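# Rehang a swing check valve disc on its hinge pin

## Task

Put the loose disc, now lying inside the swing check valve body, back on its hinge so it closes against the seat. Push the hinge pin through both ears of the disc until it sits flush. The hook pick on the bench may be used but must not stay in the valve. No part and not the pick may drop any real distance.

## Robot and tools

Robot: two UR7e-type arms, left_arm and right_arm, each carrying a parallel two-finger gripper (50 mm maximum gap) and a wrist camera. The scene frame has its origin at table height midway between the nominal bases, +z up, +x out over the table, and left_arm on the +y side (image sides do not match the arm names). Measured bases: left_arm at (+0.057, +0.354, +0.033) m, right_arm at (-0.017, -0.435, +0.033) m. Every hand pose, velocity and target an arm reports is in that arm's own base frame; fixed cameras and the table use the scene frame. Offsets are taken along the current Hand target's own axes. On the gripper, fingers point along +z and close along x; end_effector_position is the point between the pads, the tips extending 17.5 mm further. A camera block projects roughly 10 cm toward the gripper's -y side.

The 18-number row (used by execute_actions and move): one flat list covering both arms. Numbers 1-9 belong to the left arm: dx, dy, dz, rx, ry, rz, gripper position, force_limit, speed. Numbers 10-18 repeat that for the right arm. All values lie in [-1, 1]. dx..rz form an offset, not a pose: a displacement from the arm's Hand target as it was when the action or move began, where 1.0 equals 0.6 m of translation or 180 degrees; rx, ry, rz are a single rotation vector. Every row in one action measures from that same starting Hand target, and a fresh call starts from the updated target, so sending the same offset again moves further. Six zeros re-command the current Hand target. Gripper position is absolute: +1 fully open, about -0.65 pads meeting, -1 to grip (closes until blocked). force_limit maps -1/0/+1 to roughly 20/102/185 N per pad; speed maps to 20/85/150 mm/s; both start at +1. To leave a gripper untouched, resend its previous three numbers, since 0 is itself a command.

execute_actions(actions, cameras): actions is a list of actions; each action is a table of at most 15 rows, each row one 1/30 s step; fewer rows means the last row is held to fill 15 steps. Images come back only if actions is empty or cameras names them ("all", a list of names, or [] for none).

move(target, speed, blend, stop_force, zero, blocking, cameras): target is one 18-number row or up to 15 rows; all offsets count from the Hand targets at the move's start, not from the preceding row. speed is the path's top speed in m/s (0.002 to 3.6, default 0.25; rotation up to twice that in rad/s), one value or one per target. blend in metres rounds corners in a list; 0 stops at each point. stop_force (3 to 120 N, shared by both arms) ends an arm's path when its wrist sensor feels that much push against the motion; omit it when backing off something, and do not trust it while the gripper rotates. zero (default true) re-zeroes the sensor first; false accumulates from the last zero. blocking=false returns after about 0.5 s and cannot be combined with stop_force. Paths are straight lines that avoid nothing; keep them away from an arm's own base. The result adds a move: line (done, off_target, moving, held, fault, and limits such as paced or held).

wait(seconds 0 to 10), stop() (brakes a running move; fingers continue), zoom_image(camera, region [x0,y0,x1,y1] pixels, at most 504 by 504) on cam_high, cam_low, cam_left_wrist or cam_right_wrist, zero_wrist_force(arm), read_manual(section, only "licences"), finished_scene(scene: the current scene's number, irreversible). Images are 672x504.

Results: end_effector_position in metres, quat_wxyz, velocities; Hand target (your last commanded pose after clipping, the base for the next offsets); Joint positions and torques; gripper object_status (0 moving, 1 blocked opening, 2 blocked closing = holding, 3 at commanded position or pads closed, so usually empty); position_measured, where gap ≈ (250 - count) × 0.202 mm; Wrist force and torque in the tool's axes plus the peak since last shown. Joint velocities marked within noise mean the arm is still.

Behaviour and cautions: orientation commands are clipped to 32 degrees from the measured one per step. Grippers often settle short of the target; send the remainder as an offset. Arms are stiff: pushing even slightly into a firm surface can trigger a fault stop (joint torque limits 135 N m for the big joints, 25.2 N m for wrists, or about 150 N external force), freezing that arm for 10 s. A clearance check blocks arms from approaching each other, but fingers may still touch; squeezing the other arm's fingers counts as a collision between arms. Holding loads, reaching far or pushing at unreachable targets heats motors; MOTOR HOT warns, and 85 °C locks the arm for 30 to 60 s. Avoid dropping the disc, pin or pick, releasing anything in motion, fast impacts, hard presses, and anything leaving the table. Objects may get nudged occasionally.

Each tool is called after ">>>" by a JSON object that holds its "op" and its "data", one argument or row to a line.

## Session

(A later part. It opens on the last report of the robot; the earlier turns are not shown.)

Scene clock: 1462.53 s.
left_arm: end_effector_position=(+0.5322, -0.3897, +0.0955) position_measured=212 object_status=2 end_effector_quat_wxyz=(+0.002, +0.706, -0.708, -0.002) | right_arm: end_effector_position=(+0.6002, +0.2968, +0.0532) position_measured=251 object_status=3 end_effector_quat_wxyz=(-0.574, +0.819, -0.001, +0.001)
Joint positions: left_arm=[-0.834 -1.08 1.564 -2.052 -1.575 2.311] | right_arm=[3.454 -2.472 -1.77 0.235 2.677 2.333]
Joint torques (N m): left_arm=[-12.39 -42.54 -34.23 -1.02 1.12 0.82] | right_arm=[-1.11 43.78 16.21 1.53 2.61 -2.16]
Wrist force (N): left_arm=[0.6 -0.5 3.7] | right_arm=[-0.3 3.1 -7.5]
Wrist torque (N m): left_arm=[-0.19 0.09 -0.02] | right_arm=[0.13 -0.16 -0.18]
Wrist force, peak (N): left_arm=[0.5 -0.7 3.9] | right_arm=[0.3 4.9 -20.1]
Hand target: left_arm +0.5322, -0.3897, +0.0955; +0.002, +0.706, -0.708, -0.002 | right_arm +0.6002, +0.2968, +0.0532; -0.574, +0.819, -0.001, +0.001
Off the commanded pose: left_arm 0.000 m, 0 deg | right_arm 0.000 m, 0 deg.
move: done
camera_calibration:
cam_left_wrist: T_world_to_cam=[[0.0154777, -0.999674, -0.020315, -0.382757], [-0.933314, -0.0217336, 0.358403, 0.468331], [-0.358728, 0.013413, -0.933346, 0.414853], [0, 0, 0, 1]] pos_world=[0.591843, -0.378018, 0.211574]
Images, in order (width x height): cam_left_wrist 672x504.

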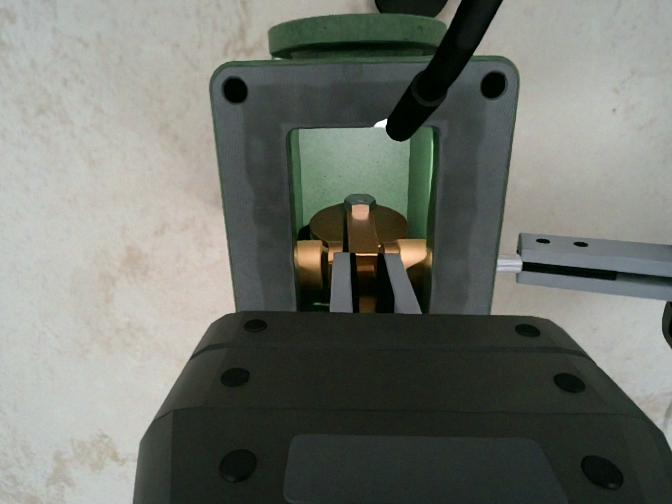

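>>> {"op": "move", "data": {
  "target": [0,0,0,0,0,0,-1,-1,-1,0,-0.0057,0.0157,0,0,0,-0.7,-1,-0.8],
  "speed": 0.006,
  "stop_force": 20,
  "cameras": ["cam_left_wrist","cam_right_wrist"]
}}

>>> {"op": "zoom_image", "data": {
  "camera": "cam_left_wrist",
  "region": [280, 200, 440, 320]
}}

>>> {"op": "zoom_image", "data": {
  "camera": "cam_right_wrist",
  "region": [270, 100, 470, 300]
}}

Scene clock: 1470.60 s.
left_arm: end_effector_position=(+0.5322, -0.3897, +0.0955) position_measured=212 object_status=2 end_effector_quat_wxyz=(+0.002, +0.706, -0.708, -0.002) | right_arm: end_effector_position=(+0.6002, +0.3069, +0.0532) position_measured=251 object_status=3 end_effector_quat_wxyz=(-0.574, +0.819, -0.001, +0.001)
Joint positions: left_arm=[-0.834 -1.08 1.564 -2.052 -1.575 2.311] | right_arm=[3.47 -2.478 -1.761 0.257 2.666 2.36]
Joint torques (N m): left_arm=[-11.89 -43.17 -34.39 -1.14 1.07 0.81] | right_arm=[-6.12 47.59 14.66 1.37 2.67 -2.21]
Wrist force (N): left_arm=[0.5 -0.5 3.5] | right_arm=[-0.2 3.1 -7.4]
Wrist torque (N m): left_arm=[-0.22 0.10 -0.02] | right_arm=[0.16 -0.18 -0.18]
Wrist force, peak (N): left_arm=[0.7 -0.4 4.0] | right_arm=[-0.2 3.3 -7.9]
Hand target: left_arm +0.5322, -0.3897, +0.0955; +0.002, +0.706, -0.708, -0.002 | right_arm +0.6002, +0.3068, +0.0532; -0.574, +0.819, -0.001, +0.001
Off the commanded pose: left_arm 0.000 m, 0 deg | right_arm 0.000 m, 0 deg.
move: done
camera_calibration:
cam_left_wrist: T_world_to_cam=[[0.0154777, -0.999674, -0.020315, -0.382757], [-0.933314, -0.0217336, 0.358403, 0.468331], [-0.358728, 0.013413, -0.933346, 0.414853], [0, 0, 0, 1]] pos_world=[0.591843, -0.378018, 0.211574]
cam_right_wrist: T_world_to_cam=[[0.999906, 0.0124588, 0.00568868, -0.597277], [0.0124872, -0.658668, -0.75233, 0.248711], [-0.0056262, 0.75233, -0.658762, -0.0627516], [0, 0, 0, 1]] pos_world=[0.593763, 0.218469, 0.149172]
Images, in order (width x height): cam_left_wrist 672x504, cam_right_wrist 672x504.

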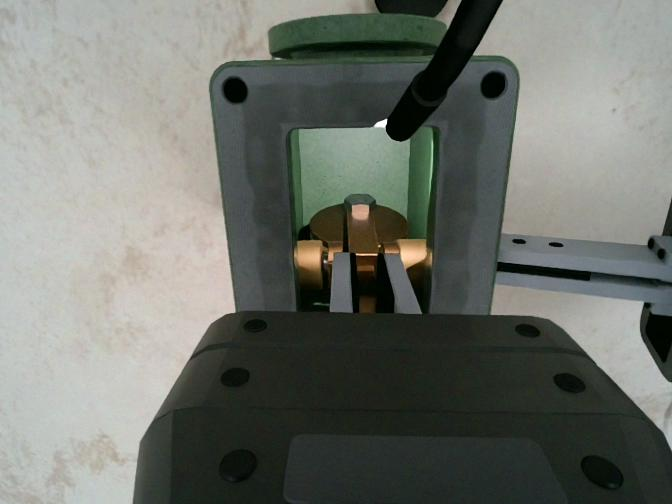

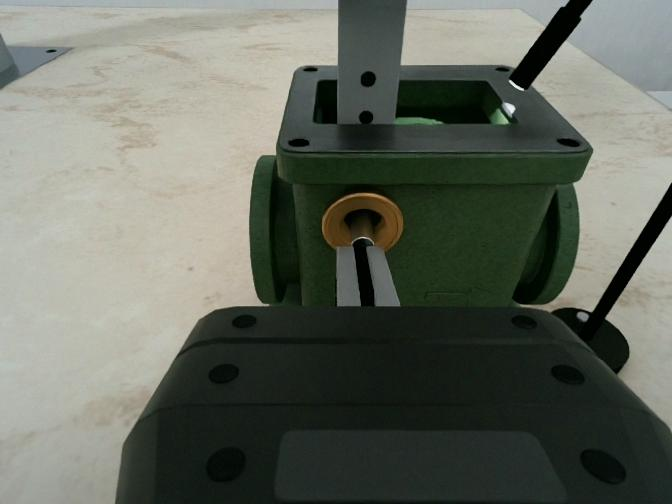

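Scaled by 3.150 from the camera's 672x504 image, which has a finer 960x720 frame.

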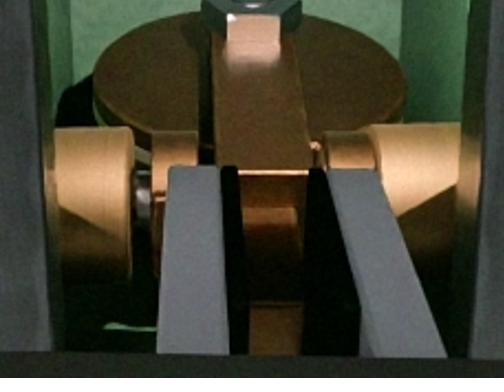

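Scaled by 2.520 from the camera's 672x504 image, which has a finer 960x720 frame.

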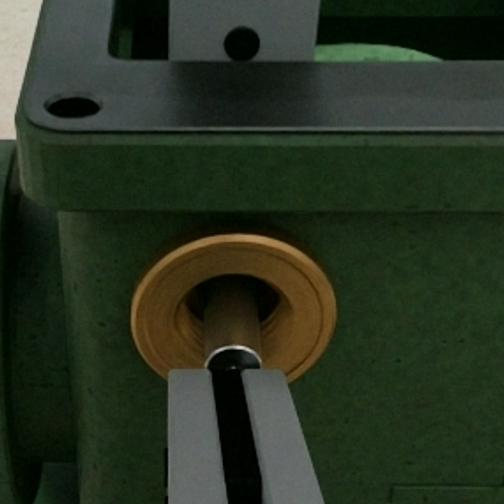

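>>> {"op": "move", "data": {
  "target": [0,0,0,0,0,0,-1,-1,-1,0,-0.0145,0.04,0,0,0,-0.7,-1,-0.8],
  "speed": 0.006,
  "stop_force": 15,
  "cameras": ["cam_left_wrist","cam_right_wrist"]
}}

>>> {"op": "zoom_image", "data": {
  "camera": "cam_left_wrist",
  "region": [280, 200, 440, 320]
}}

>>> {"op": "zoom_image", "data": {
  "camera": "cam_right_wrist",
  "region": [270, 150, 470, 350]
}}

Scene clock: 1477.63 s.
left_arm: end_effector_position=(+0.5322, -0.3897, +0.0955) position_measured=212 object_status=2 end_effector_quat_wxyz=(+0.002, +0.706, -0.708, -0.002) | right_arm: end_effector_position=(+0.6002, +0.3172, +0.0532) position_measured=251 object_status=3 end_effector_quat_wxyz=(-0.574, +0.819, -0.001, +0.001)
Joint positions: left_arm=[-0.834 -1.08 1.564 -2.052 -1.575 2.311] | right_arm=[3.486 -2.485 -1.751 0.277 2.655 2.386]
Joint torques (N m): left_arm=[-11.8 -42.48 -34.06 -3.75 1.09 0.68] | right_arm=[-5.04 55.45 2.46 0.92 2.41 -2.23]
Wrist force (N): left_arm=[0.2 0.9 4.7] | right_arm=[-3.9 8.1 -23.1]
Wrist torque (N m): left_arm=[-0.17 0.12 -0.03] | right_arm=[0.48 -0.34 -0.20]
Wrist force, peak (N): left_arm=[-0.3 1.3 5.4] | right_arm=[-8.0 11.2 -36.4]
Hand target: left_arm +0.5322, -0.3897, +0.0955; +0.002, +0.706, -0.708, -0.002 | right_arm +0.6002, +0.3172, +0.0532; -0.574, +0.819, -0.001, +0.001 (not the last commanded pose)
Off the commanded pose: left_arm 0.000 m, 0 deg | right_arm 0.015 m, 0 deg.
move: contact (right_arm)
camera_calibration:
cam_left_wrist: T_world_to_cam=[[0.0154777, -0.999674, -0.020315, -0.382757], [-0.933314, -0.0217336, 0.358403, 0.468331], [-0.358728, 0.013413, -0.933346, 0.414853], [0, 0, 0, 1]] pos_world=[0.591843, -0.378018, 0.211574]
cam_right_wrist: T_world_to_cam=[[0.999907, 0.0123935, 0.00561298, -0.597381], [0.0123872, -0.658669, -0.752331, 0.255621], [-0.00562692, 0.752331, -0.658761, -0.0705757], [0, 0, 0, 1]] pos_world=[0.593763, 0.228869, 0.149172]
Images, in order (width x height): cam_left_wrist 672x504, cam_right_wrist 672x504.

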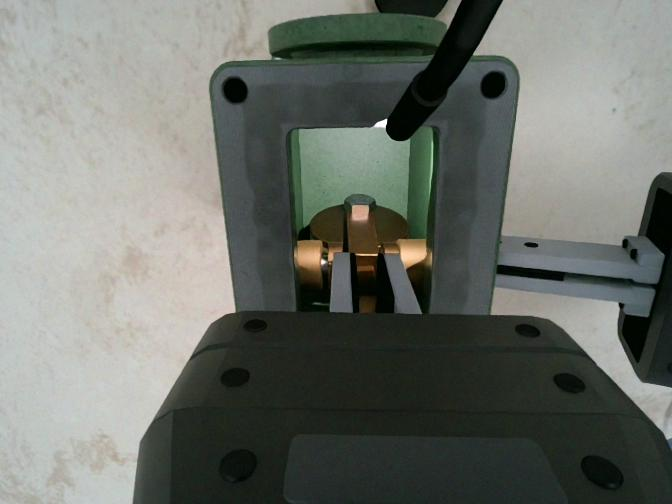

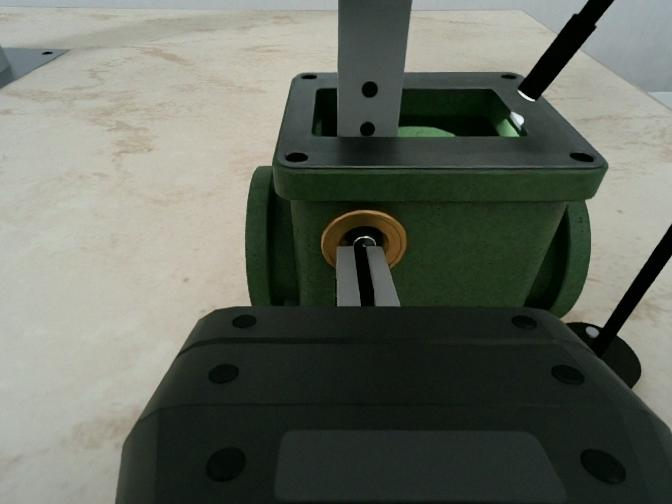

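Scaled by 3.150 from the camera's 672x504 image, which has a finer 960x720 frame.

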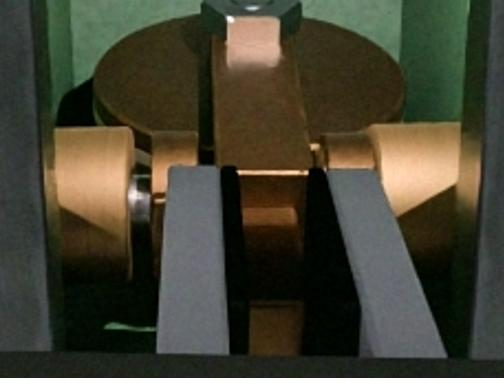

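Scaled by 2.520 from the camera's 672x504 image, which has a finer 960x720 frame.

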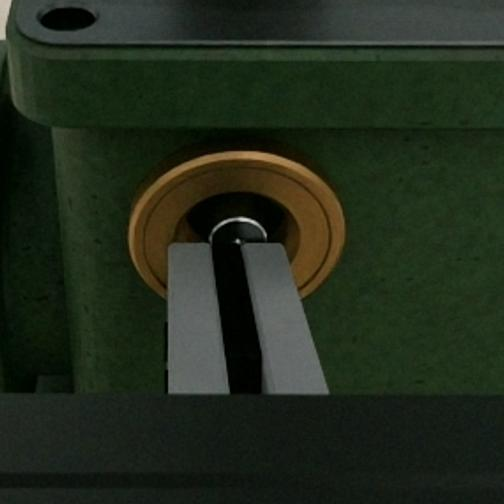

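>>> {"op": "move", "data": {
  "target": [0,0,0,0,0,0,-1,-1,-1,0,0.03,-0.042,0,0,0,-0.7,-1,-0.8],
  "speed": 0.05,
  "cameras": ["cam_left_wrist","cam_right_wrist"]
}}

>>> {"op": "zoom_image", "data": {
  "camera": "cam_right_wrist",
  "region": [290, 130, 430, 260]
}}

Scene clock: 1484.97 s.
left_arm: end_effector_position=(+0.5322, -0.3897, +0.0955) position_measured=212 object_status=2 end_effector_quat_wxyz=(+0.002, +0.706, -0.708, -0.002) | right_arm: end_effector_position=(+0.6001, +0.2872, +0.0448) position_measured=251 object_status=3 end_effector_quat_wxyz=(-0.574, +0.819, -0.001, +0.001)
Joint positions: left_arm=[-0.834 -1.08 1.564 -2.052 -1.575 2.311] | right_arm=[3.438 -2.483 -1.774 0.226 2.687 2.306]
Joint torques (N m): left_arm=[-11.94 -43.35 -34.05 -6.13 0.99 0.51] | right_arm=[13.33 53.76 24.96 4.99 0.82 2.19]
Wrist force (N): left_arm=[0.2 0.6 4.8] | right_arm=[-0.2 2.9 -7.4]
Wrist torque (N m): left_arm=[-0.22 0.12 -0.02] | right_arm=[0.09 -0.19 -0.15]
Wrist force, peak (N): left_arm=[0.5 0.6 4.8] | right_arm=[-3.9 7.7 -23.3]
Hand target: left_arm +0.5322, -0.3897, +0.0955; +0.002, +0.706, -0.708, -0.002 | right_arm +0.6001, +0.2874, +0.0449; -0.574, +0.819, -0.001, +0.001
Off the commanded pose: left_arm 0.000 m, 0 deg | right_arm 0.000 m, 0 deg.
move: done
camera_calibration:
cam_left_wrist: T_world_to_cam=[[0.0154777, -0.999674, -0.020315, -0.382757], [-0.933314, -0.0217336, 0.358403, 0.468331], [-0.358728, 0.013413, -0.933346, 0.414853], [0, 0, 0, 1]] pos_world=[0.591843, -0.378018, 0.211574]
cam_right_wrist: T_world_to_cam=[[0.999911, 0.0122739, 0.00531889, -0.596799], [0.0120879, -0.658775, -0.752243, 0.229727], [-0.00572903, 0.75224, -0.658864, -0.053447], [0, 0, 0, 1]] pos_world=[0.593662, 0.198869, 0.140771]
Images, in order (width x height): cam_left_wrist 672x504, cam_right_wrist 672x504.

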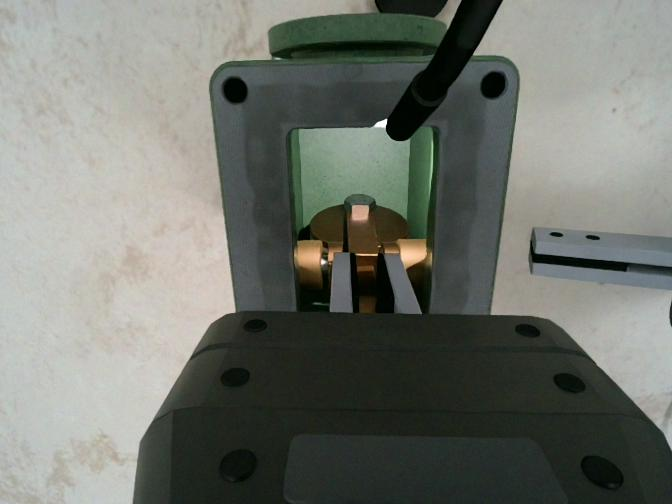

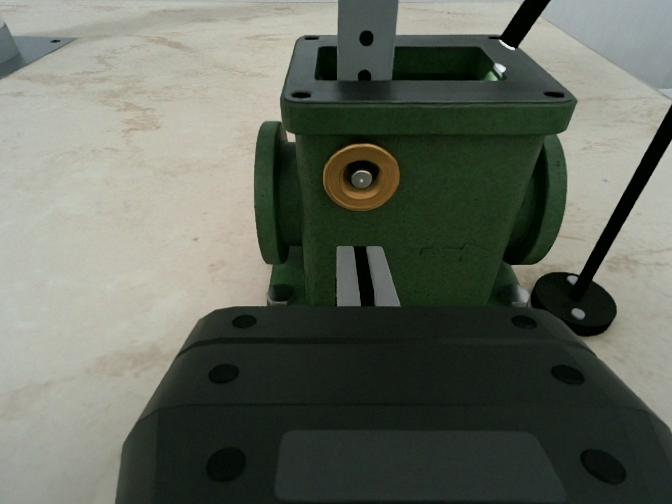

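Scaled by 3.600 from the camera's 672x504 image, which has a finer 960x720 frame.

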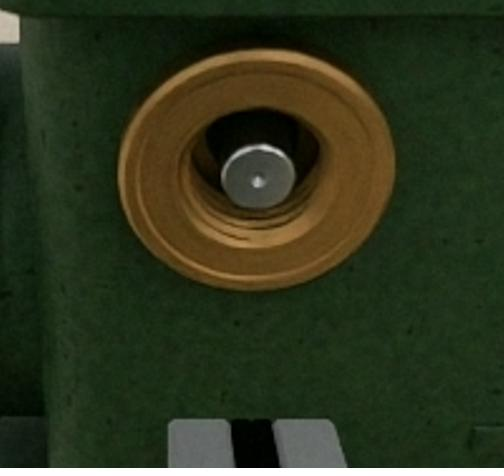

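>>> {"op": "execute_actions", "data": {
  "actions": [
    [[0,0,0,0,0,0,-0.2,-1,-1,0,0,0,0,0,0,-0.7,-1,-0.8]],
    [[0,0,0,0,0,0,-0.2,-1,-1,0,0,0,0,0,0,-0.7,-1,-0.8]]
  ]
}}

>>> {"op": "move", "data": {
  "target": [0,0,-0.1,0,0,0,-0.2,-1,-1,0,-0.03,0.042,0,0,0,-0.7,-1,-0.8],
  "speed": 0.03,
  "stop_force": 9,
  "cameras": ["cam_left_wrist","cam_right_wrist"]
}}

>>> {"op": "zoom_image", "data": {
  "camera": "cam_left_wrist",
  "region": [260, 160, 480, 320]
}}

Scene clock: 1494.07 s.
left_arm: end_effector_position=(+0.5322, -0.3897, +0.0955) position_measured=182 object_status=3 end_effector_quat_wxyz=(+0.002, +0.706, -0.708, -0.002) | right_arm: end_effector_position=(+0.6001, +0.2874, +0.0449) position_measured=251 object_status=3 end_effector_quat_wxyz=(-0.574, +0.819, -0.001, +0.001)
Joint positions: left_arm=[-0.834 -1.08 1.564 -2.052 -1.575 2.311] | right_arm=[3.438 -2.483 -1.774 0.226 2.687 2.306]
Joint torques (N m): left_arm=[-11.51 -43.86 -34.37 -0.63 1.06 0.51] | right_arm=[13.49 41.32 24.52 4.91 0.57 1.13]
Wrist force (N): left_arm=[0.7 -0.7 1.8] | right_arm=[-0.5 3.1 -7.4]
Wrist torque (N m): left_arm=[-0.22 0.07 -0.01] | right_arm=[0.12 -0.14 -0.15]
Wrist force, peak (N): left_arm=[0.3 0.6 4.9] | right_arm=[-0.4 3.1 -7.6]
Hand target: left_arm +0.5322, -0.3897, +0.0955; +0.002, +0.706, -0.708, -0.002 | right_arm +0.6001, +0.2874, +0.0449; -0.574, +0.819, -0.001, +0.001
Off the commanded pose: left_arm 0.000 m, 0 deg | right_arm 0.000 m, 0 deg.
Step readings (end_effector_position of left_arm | right_arm):
0: (+0.5322, -0.3897, +0.0955) | (+0.6001, +0.2874, +0.0449)
1: (+0.5322, -0.3897, +0.0955) | (+0.6001, +0.2874, +0.0449)
2: (+0.5322, -0.3897, +0.0955) | (+0.6001, +0.2874, +0.0449)
4: (+0.5322, -0.3897, +0.0955) | (+0.6001, +0.2874, +0.0449)
8: (+0.5322, -0.3897, +0.0955) | (+0.6001, +0.2874, +0.0449)
15: (+0.5322, -0.3897, +0.0955) | (+0.6001, +0.2874, +0.0449)
16: (+0.5322, -0.3897, +0.0955) | (+0.6001, +0.2874, +0.0449)
17: (+0.5322, -0.3897, +0.0955) | (+0.6001, +0.2874, +0.0449)
19: (+0.5322, -0.3897, +0.0955) | (+0.6001, +0.2874, +0.0449)
23: (+0.5322, -0.3897, +0.0955) | (+0.6001, +0.2874, +0.0449)
30: (+0.5322, -0.3897, +0.0955) | (+0.6001, +0.2874, +0.0449)

Scene clock: 1497.23 s.
left_arm: end_effector_position=(+0.5325, -0.3897, +0.1555) position_measured=182 object_status=3 end_effector_quat_wxyz=(+0.002, +0.706, -0.708, -0.002) | right_arm: end_effector_position=(+0.6002, +0.3172, +0.0532) position_measured=251 object_status=3 end_effector_quat_wxyz=(-0.574, +0.819, -0.001, +0.001)
Joint positions: left_arm=[-0.833 -1.137 1.483 -1.914 -1.575 2.311] | right_arm=[3.486 -2.485 -1.751 0.277 2.655 2.386]
Joint torques (N m): left_arm=[13.77 -37.89 -11.97 -5.67 1.14 1.48] | right_arm=[-7.23 48.61 2.54 1.28 2.68 -1.94]
Wrist force (N): left_arm=[1.1 -0.5 2.2] | right_arm=[-4.6 8.5 -19.1]
Wrist torque (N m): left_arm=[-0.19 0.03 -0.05] | right_arm=[0.40 -0.33 -0.23]
Wrist force, peak (N): left_arm=[0.6 -0.5 2.7] | right_arm=[-6.0 11.0 -27.3]
Hand target: left_arm +0.5325, -0.3897, +0.1555; +0.002, +0.706, -0.708, -0.002 | right_arm +0.6002, +0.3171, +0.0532; -0.574, +0.819, -0.001, +0.001
Off the commanded pose: left_arm 0.000 m, 0 deg | right_arm 0.000 m, 0 deg.
move: contact (right_arm)
camera_calibration:
cam_left_wrist: T_world_to_cam=[[0.0154777, -0.999674, -0.020315, -0.381444], [-0.933314, -0.0217336, 0.358403, 0.447202], [-0.358728, 0.013413, -0.933346, 0.470995], [0, 0, 0, 1]] pos_world=[0.592243, -0.377918, 0.271574]
cam_right_wrist: T_world_to_cam=[[0.999907, 0.0123935, 0.00561298, -0.59738], [0.0123872, -0.658669, -0.752331, 0.255479], [-0.00562692, 0.752331, -0.658761, -0.0705664], [0, 0, 0, 1]] pos_world=[0.593763, 0.228769, 0.149072]
Images, in order (width x height): cam_left_wrist 672x504, cam_right_wrist 672x504.

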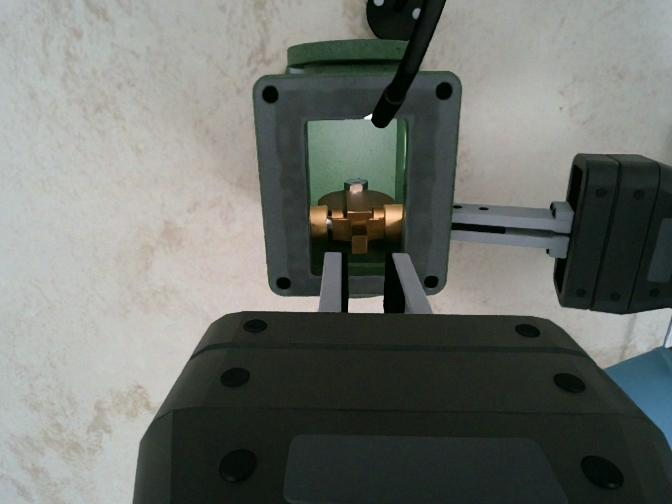

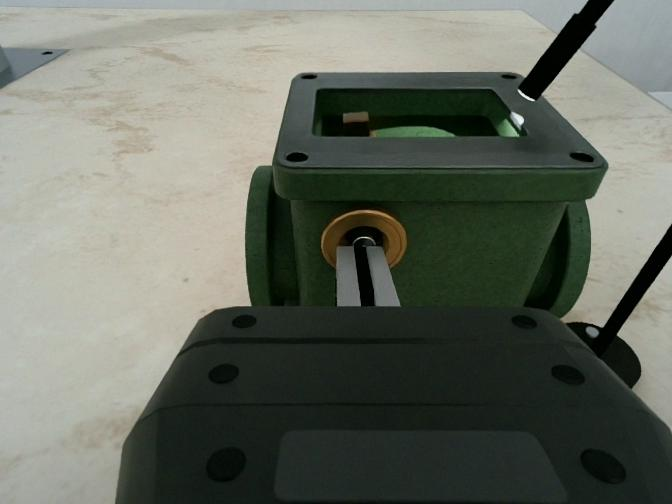

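Scaled by 2.291 from the camera's 672x504 image, which has a finer 960x720 frame.

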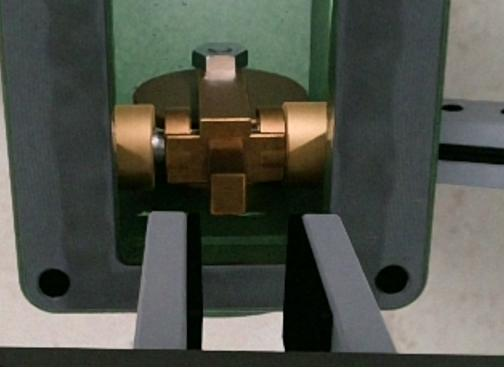

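>>> {"op": "move", "data": {
  "target": [
    [0,0,-0.05,0,0,0,-0.2,-1,-1,0,0.029,-0.08,0,0,0,-0.7,-1,-0.8],
    [0.085,0,-0.05,0,0,0,-0.2,-1,-1,0,0.029,-0.08,0,0,0,-0.7,-1,-0.8]
  ],
  "speed": 0.1,
  "cameras": ["cam_left_wrist","cam_right_wrist"]
}}

>>> {"op": "zoom_image", "data": {
  "camera": "cam_right_wrist",
  "region": [290, 70, 430, 210]
}}

>>> {"op": "zoom_image", "data": {
  "camera": "cam_left_wrist",
  "region": [200, 100, 400, 300]
}}

Scene clock: 1517.70 s.
left_arm: end_effector_position=(+0.5325, -0.4407, +0.1855) position_measured=182 object_status=3 end_effector_quat_wxyz=(+0.002, +0.706, -0.708, -0.002) | right_arm: end_effector_position=(+0.6001, +0.2661, +0.0532) position_measured=251 object_status=3 end_effector_quat_wxyz=(-0.574, +0.819, -0.001, +0.001)
Joint positions: left_arm=[-0.884 -1.085 1.325 -1.808 -1.575 2.261] | right_arm=[3.403 -2.45 -1.795 0.157 2.708 2.242]
Joint torques (N m): left_arm=[14.17 -53.5 -17.4 -5.68 -0.51 1.37] | right_arm=[13.4 37.7 25.33 3.79 2.17 -1.86]
Wrist force (N): left_arm=[0.5 -0.6 2.0] | right_arm=[0.3 2.8 -7.3]
Wrist torque (N m): left_arm=[-0.19 0.10 -0.07] | right_arm=[0.13 -0.25 -0.19]
Wrist force, peak (N): left_arm=[0.7 -0.2 3.7] | right_arm=[-4.5 8.1 -19.2]
Hand target: left_arm +0.5325, -0.4407, +0.1855; +0.002, +0.706, -0.708, -0.002 | right_arm +0.6001, +0.2661, +0.0532; -0.574, +0.819, -0.001, +0.001
Off the commanded pose: left_arm 0.000 m, 0 deg | right_arm 0.000 m, 0 deg.
move: done
camera_calibration:
cam_left_wrist: T_world_to_cam=[[0.015254, -0.999677, -0.0203378, -0.431778], [-0.933318, -0.0215329, 0.358405, 0.435335], [-0.358727, 0.0135145, -0.933345, 0.499688], [0, 0, 0, 1]] pos_world=[0.592144, -0.429018, 0.301574]
cam_right_wrist: T_world_to_cam=[[0.999909, 0.0123282, 0.00553729, -0.596626], [0.0122872, -0.658669, -0.752333, 0.222023], [-0.00562765, 0.752332, -0.65876, -0.032132], [0, 0, 0, 1]] pos_world=[0.593663, 0.177769, 0.149172]
Images, in order (width x height): cam_left_wrist 672x504, cam_right_wrist 672x504.

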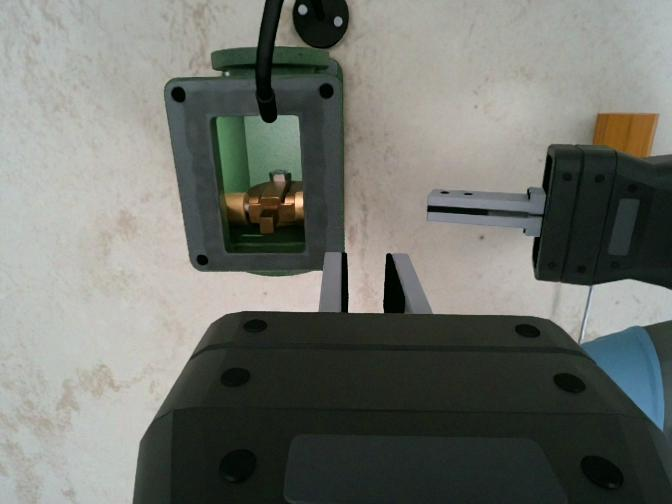

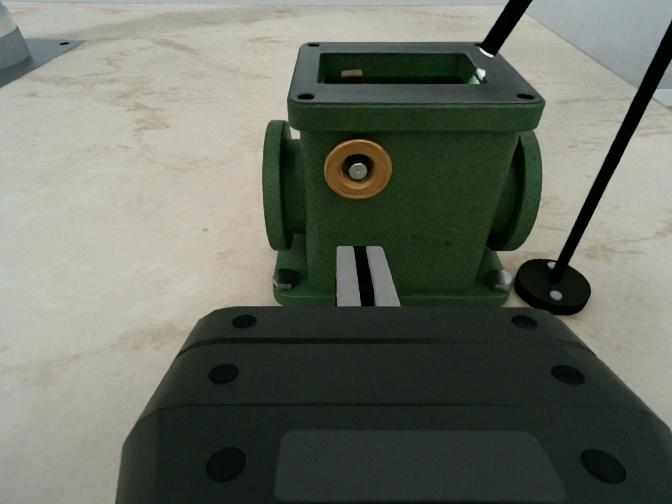

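Scaled by 3.600 from the camera's 672x504 image, which has a finer 960x720 frame.

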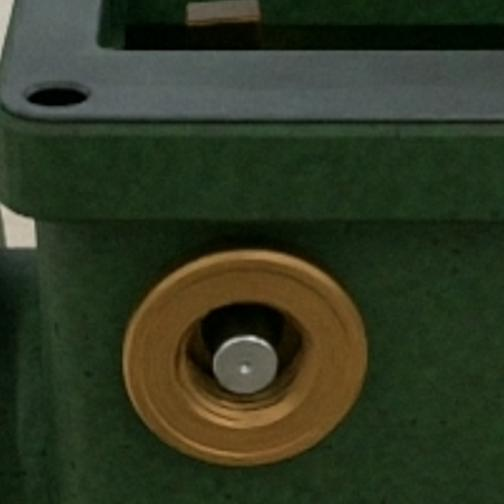

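Scaled by 2.520 from the camera's 672x504 image, which has a finer 960x720 frame.

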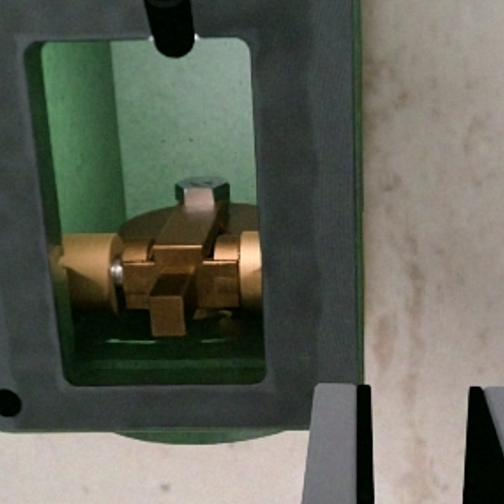

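>>> {"op": "execute_actions", "data": {
  "actions": [
    [[0,0,0,0,0,0,-0.2,-1,-1,0,0,0,0,0,0,-0.1,-1,-0.8]]
  ]
}}

>>> {"op": "move", "data": {
  "target": [
    [0,0,0,0,0,0,-0.2,-1,-1,0,-0.0256,0.0705,0,0,0,-0.1,-1,-0.8],
    [0,0,0,0,0,0,-0.2,-1,-1,0,-0.034,0.0935,0,0,0,-0.1,-1,-0.8]
  ],
  "speed": [0.04,0.01],
  "stop_force": 8,
  "cameras": ["cam_left_wrist","cam_right_wrist"]
}}

>>> {"op": "zoom_image", "data": {
  "camera": "cam_right_wrist",
  "region": [290, 130, 450, 290]
}}

Scene clock: 1529.87 s.
left_arm: end_effector_position=(+0.5325, -0.4407, +0.1855) position_measured=182 object_status=3 end_effector_quat_wxyz=(+0.002, +0.706, -0.708, -0.002) | right_arm: end_effector_position=(+0.6001, +0.2661, +0.0532) position_measured=167 object_status=0 end_effector_quat_wxyz=(-0.574, +0.819, -0.001, +0.001)
Joint positions: left_arm=[-0.884 -1.085 1.325 -1.808 -1.575 2.261] | right_arm=[3.403 -2.45 -1.795 0.157 2.708 2.242]
Joint torques (N m): left_arm=[14.23 -59.14 -12.6 -5.64 1.38 -0.83] | right_arm=[12.15 39.21 25.68 3.29 2.7 -2.02]
Wrist force (N): left_arm=[0.7 -0.7 2.5] | right_arm=[0.0 2.9 -7.3]
Wrist torque (N m): left_arm=[-0.21 0.09 -0.06] | right_arm=[0.14 -0.21 -0.19]
Wrist force, peak (N): left_arm=[0.7 -0.7 2.5] | right_arm=[-0.1 2.9 -7.6]
Hand target: left_arm +0.5325, -0.4407, +0.1855; +0.002, +0.706, -0.708, -0.002 | right_arm +0.6001, +0.2661, +0.0532; -0.574, +0.819, -0.001, +0.001
Off the commanded pose: left_arm 0.000 m, 0 deg | right_arm 0.000 m, 0 deg.
Step readings (end_effector_position of left_arm | right_arm):
0: (+0.5325, -0.4407, +0.1855) | (+0.6001, +0.2661, +0.0532)
1: (+0.5325, -0.4407, +0.1855) | (+0.6001, +0.2661, +0.0532)
2: (+0.5325, -0.4407, +0.1855) | (+0.6001, +0.2661, +0.0532)
4: (+0.5325, -0.4407, +0.1855) | (+0.6001, +0.2661, +0.0532)
8: (+0.5325, -0.4407, +0.1855) | (+0.6001, +0.2661, +0.0532)
15: (+0.5325, -0.4407, +0.1855) | (+0.6001, +0.2661, +0.0532)

Scene clock: 1532.67 s.
left_arm: end_effector_position=(+0.5325, -0.4407, +0.1855) position_measured=182 object_status=3 end_effector_quat_wxyz=(+0.002, +0.706, -0.708, -0.002) | right_arm: end_effector_position=(+0.6002, +0.3169, +0.0533) position_measured=167 object_status=3 end_effector_quat_wxyz=(-0.574, +0.819, -0.001, +0.001)
Joint positions: left_arm=[-0.884 -1.085 1.325 -1.808 -1.575 2.261] | right_arm=[3.486 -2.485 -1.751 0.276 2.655 2.385]
Joint torques (N m): left_arm=[14.1 -59.14 -13.15 -5.68 1.31 -0.74] | right_arm=[-10.49 55.98 1.77 1.2 2.84 -2.47]
Wrist force (N): left_arm=[0.8 -0.8 2.0] | right_arm=[1.1 4.2 -10.3]
Wrist torque (N m): left_arm=[-0.23 0.05 -0.06] | right_arm=[0.26 -0.17 -0.06]
Wrist force, peak (N): left_arm=[1.1 -0.9 2.1] | right_arm=[-9.7 10.9 -37.4]
Hand target: left_arm +0.5325, -0.4407, +0.1855; +0.002, +0.706, -0.708, -0.002 | right_arm +0.6002, +0.3169, +0.0533; -0.574, +0.819, -0.001, +0.001 (not the last commanded pose)
Off the commanded pose: left_arm 0.000 m, 0 deg | right_arm 0.009 m, 0 deg.
move: contact (right_arm); path passed 1 of 2 targets
camera_calibration:
cam_left_wrist: T_world_to_cam=[[0.0154777, -0.999674, -0.020315, -0.431818], [-0.933314, -0.0217336, 0.358403, 0.435342], [-0.358728, 0.013413, -0.933346, 0.49968], [0, 0, 0, 1]] pos_world=[0.592243, -0.428918, 0.301574]
cam_right_wrist: T_world_to_cam=[[0.999907, 0.0123935, 0.00561298, -0.597378], [0.0123872, -0.658669, -0.752331, 0.255423], [-0.00562692, 0.752331, -0.658761, -0.07035], [0, 0, 0, 1]] pos_world=[0.593763, 0.228569, 0.149172]
Images, in order (width x height): cam_left_wrist 672x504, cam_right_wrist 672x504.

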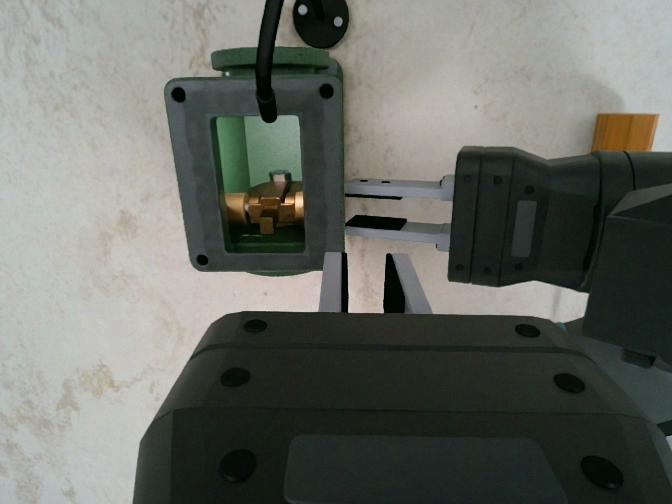

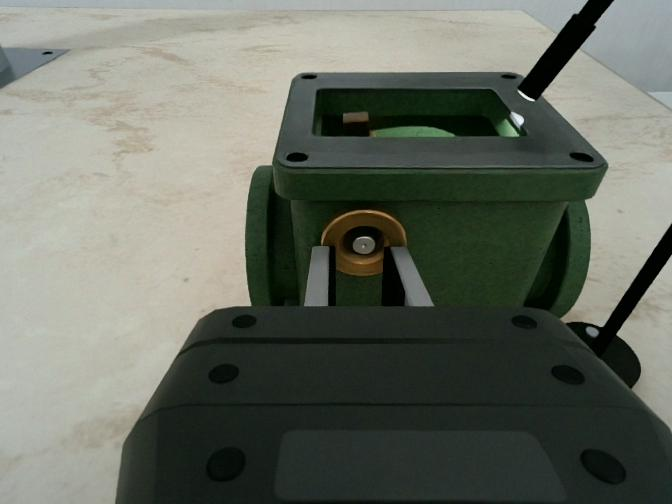

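Scaled by 3.150 from the camera's 672x504 image, which has a finer 960x720 frame.

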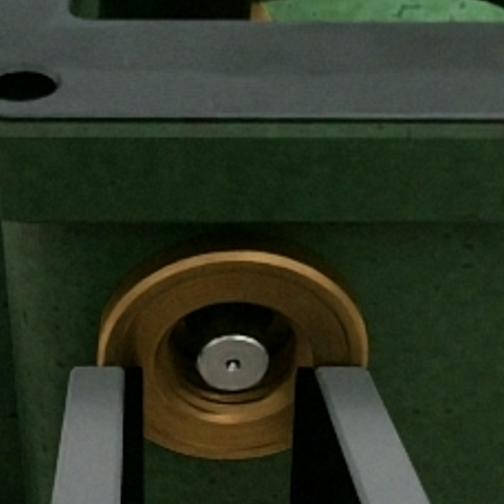

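>>> {"op": "move", "data": {
  "target": [
    [0,0,-0.1,0,0,0,-0.2,-1,-1,0,0.029,-0.08,0,0,0,-0.1,-1,-0.8],
    [-0.085,-0.01,-0.1,0,0,0,-0.2,-1,-1,0,-0.10,-0.2,0,0,0,-0.1,-1,-0.8]
  ],
  "speed": 0.1,
  "cameras": ["cam_left_wrist","cam_low","cam_high"]
}}

>>> {"op": "zoom_image", "data": {
  "camera": "cam_left_wrist",
  "region": [240, 100, 440, 300]
}}

>>> {"op": "zoom_image", "data": {
  "camera": "cam_low",
  "region": [225, 220, 285, 290]
}}

Scene clock: 1544.10 s.
left_arm: end_effector_position=(+0.5391, -0.3896, +0.2454) position_measured=182 object_status=3 end_effector_quat_wxyz=(+0.002, +0.706, -0.708, -0.002) | right_arm: end_effector_position=(+0.6000, +0.2245, +0.1506) position_measured=167 object_status=3 end_effector_quat_wxyz=(-0.574, +0.819, -0.001, +0.001)
Joint positions: left_arm=[-0.826 -1.175 1.302 -1.695 -1.575 2.319] | right_arm=[3.334 -2.218 -1.834 -0.17 2.745 2.096]
Joint torques (N m): left_arm=[-12.59 -37.31 -38.16 -0.63 1.1 -1.64] | right_arm=[12.42 46.87 27.43 2.6 0.75 2.29]
Wrist force (N): left_arm=[0.7 -0.7 1.9] | right_arm=[0.3 3.3 -7.2]
Wrist torque (N m): left_arm=[-0.23 0.08 -0.05] | right_arm=[0.22 -0.24 -0.07]
Wrist force, peak (N): left_arm=[0.7 -0.4 4.1] | right_arm=[0.8 4.3 -10.2]
Hand target: left_arm +0.5390, -0.3896, +0.2454; +0.002, +0.706, -0.708, -0.002 | right_arm +0.6000, +0.2246, +0.1506; -0.574, +0.819, -0.001, +0.001
Off the commanded pose: left_arm 0.000 m, 0 deg | right_arm 0.000 m, 0 deg.
move: done
camera_calibration:
cam_left_wrist: T_world_to_cam=[[0.015643, -0.999674, -0.0201617, -0.379772], [-0.933344, -0.0218317, 0.358318, 0.421027], [-0.358641, 0.0132127, -0.933382, 0.557212], [0, 0, 0, 1]] pos_world=[0.598743, -0.377819, 0.361573]
Images, in order (width x height): cam_high 672x504, cam_low 672x504, cam_left_wrist 672x504.

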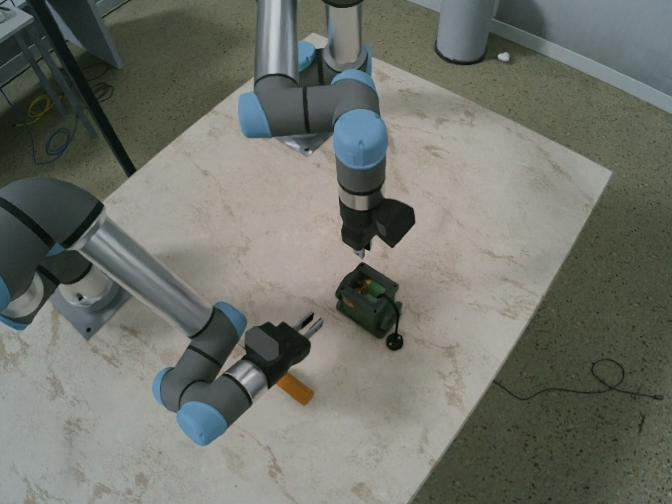

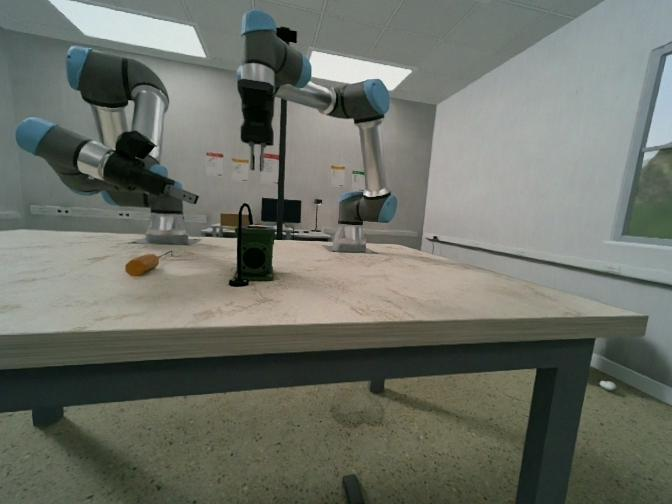

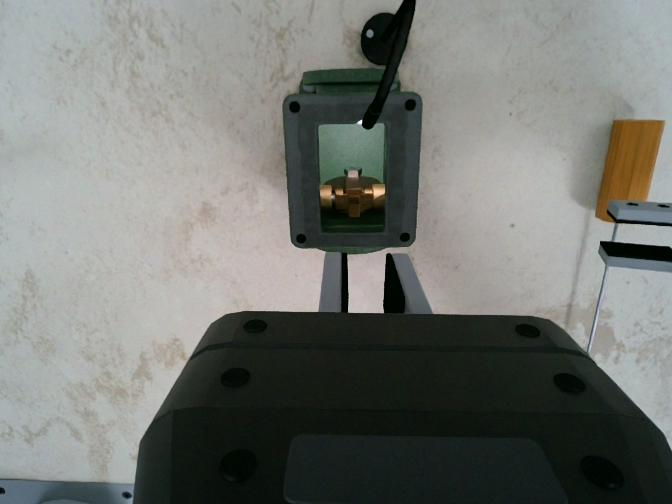

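Scaled by 2.520 from the camera's 672x504 image, which has a finer 960x720 frame.

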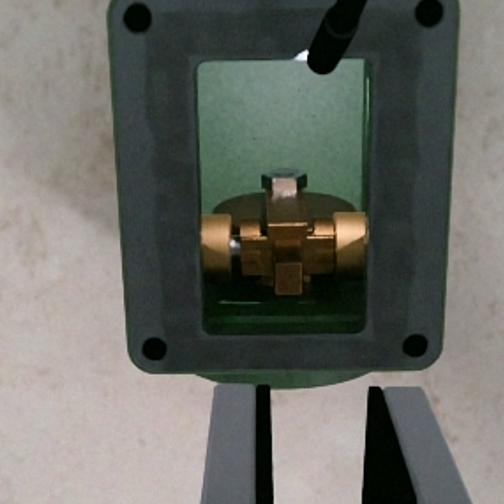

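Scaled by 7.200 from the camera's 672x504 image, which has a finer 960x720 frame.

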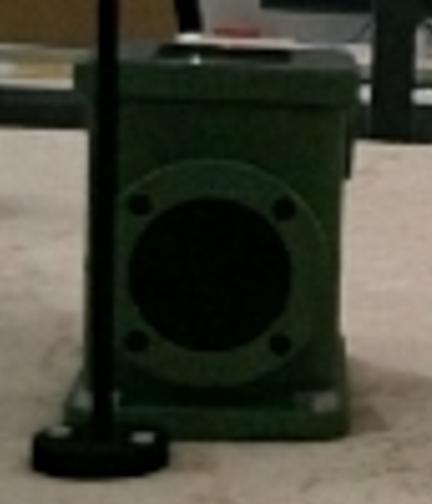

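>>> {"op": "finished_scene", "data": {
  "scene": 1
}}

The scene is finished: the task was done.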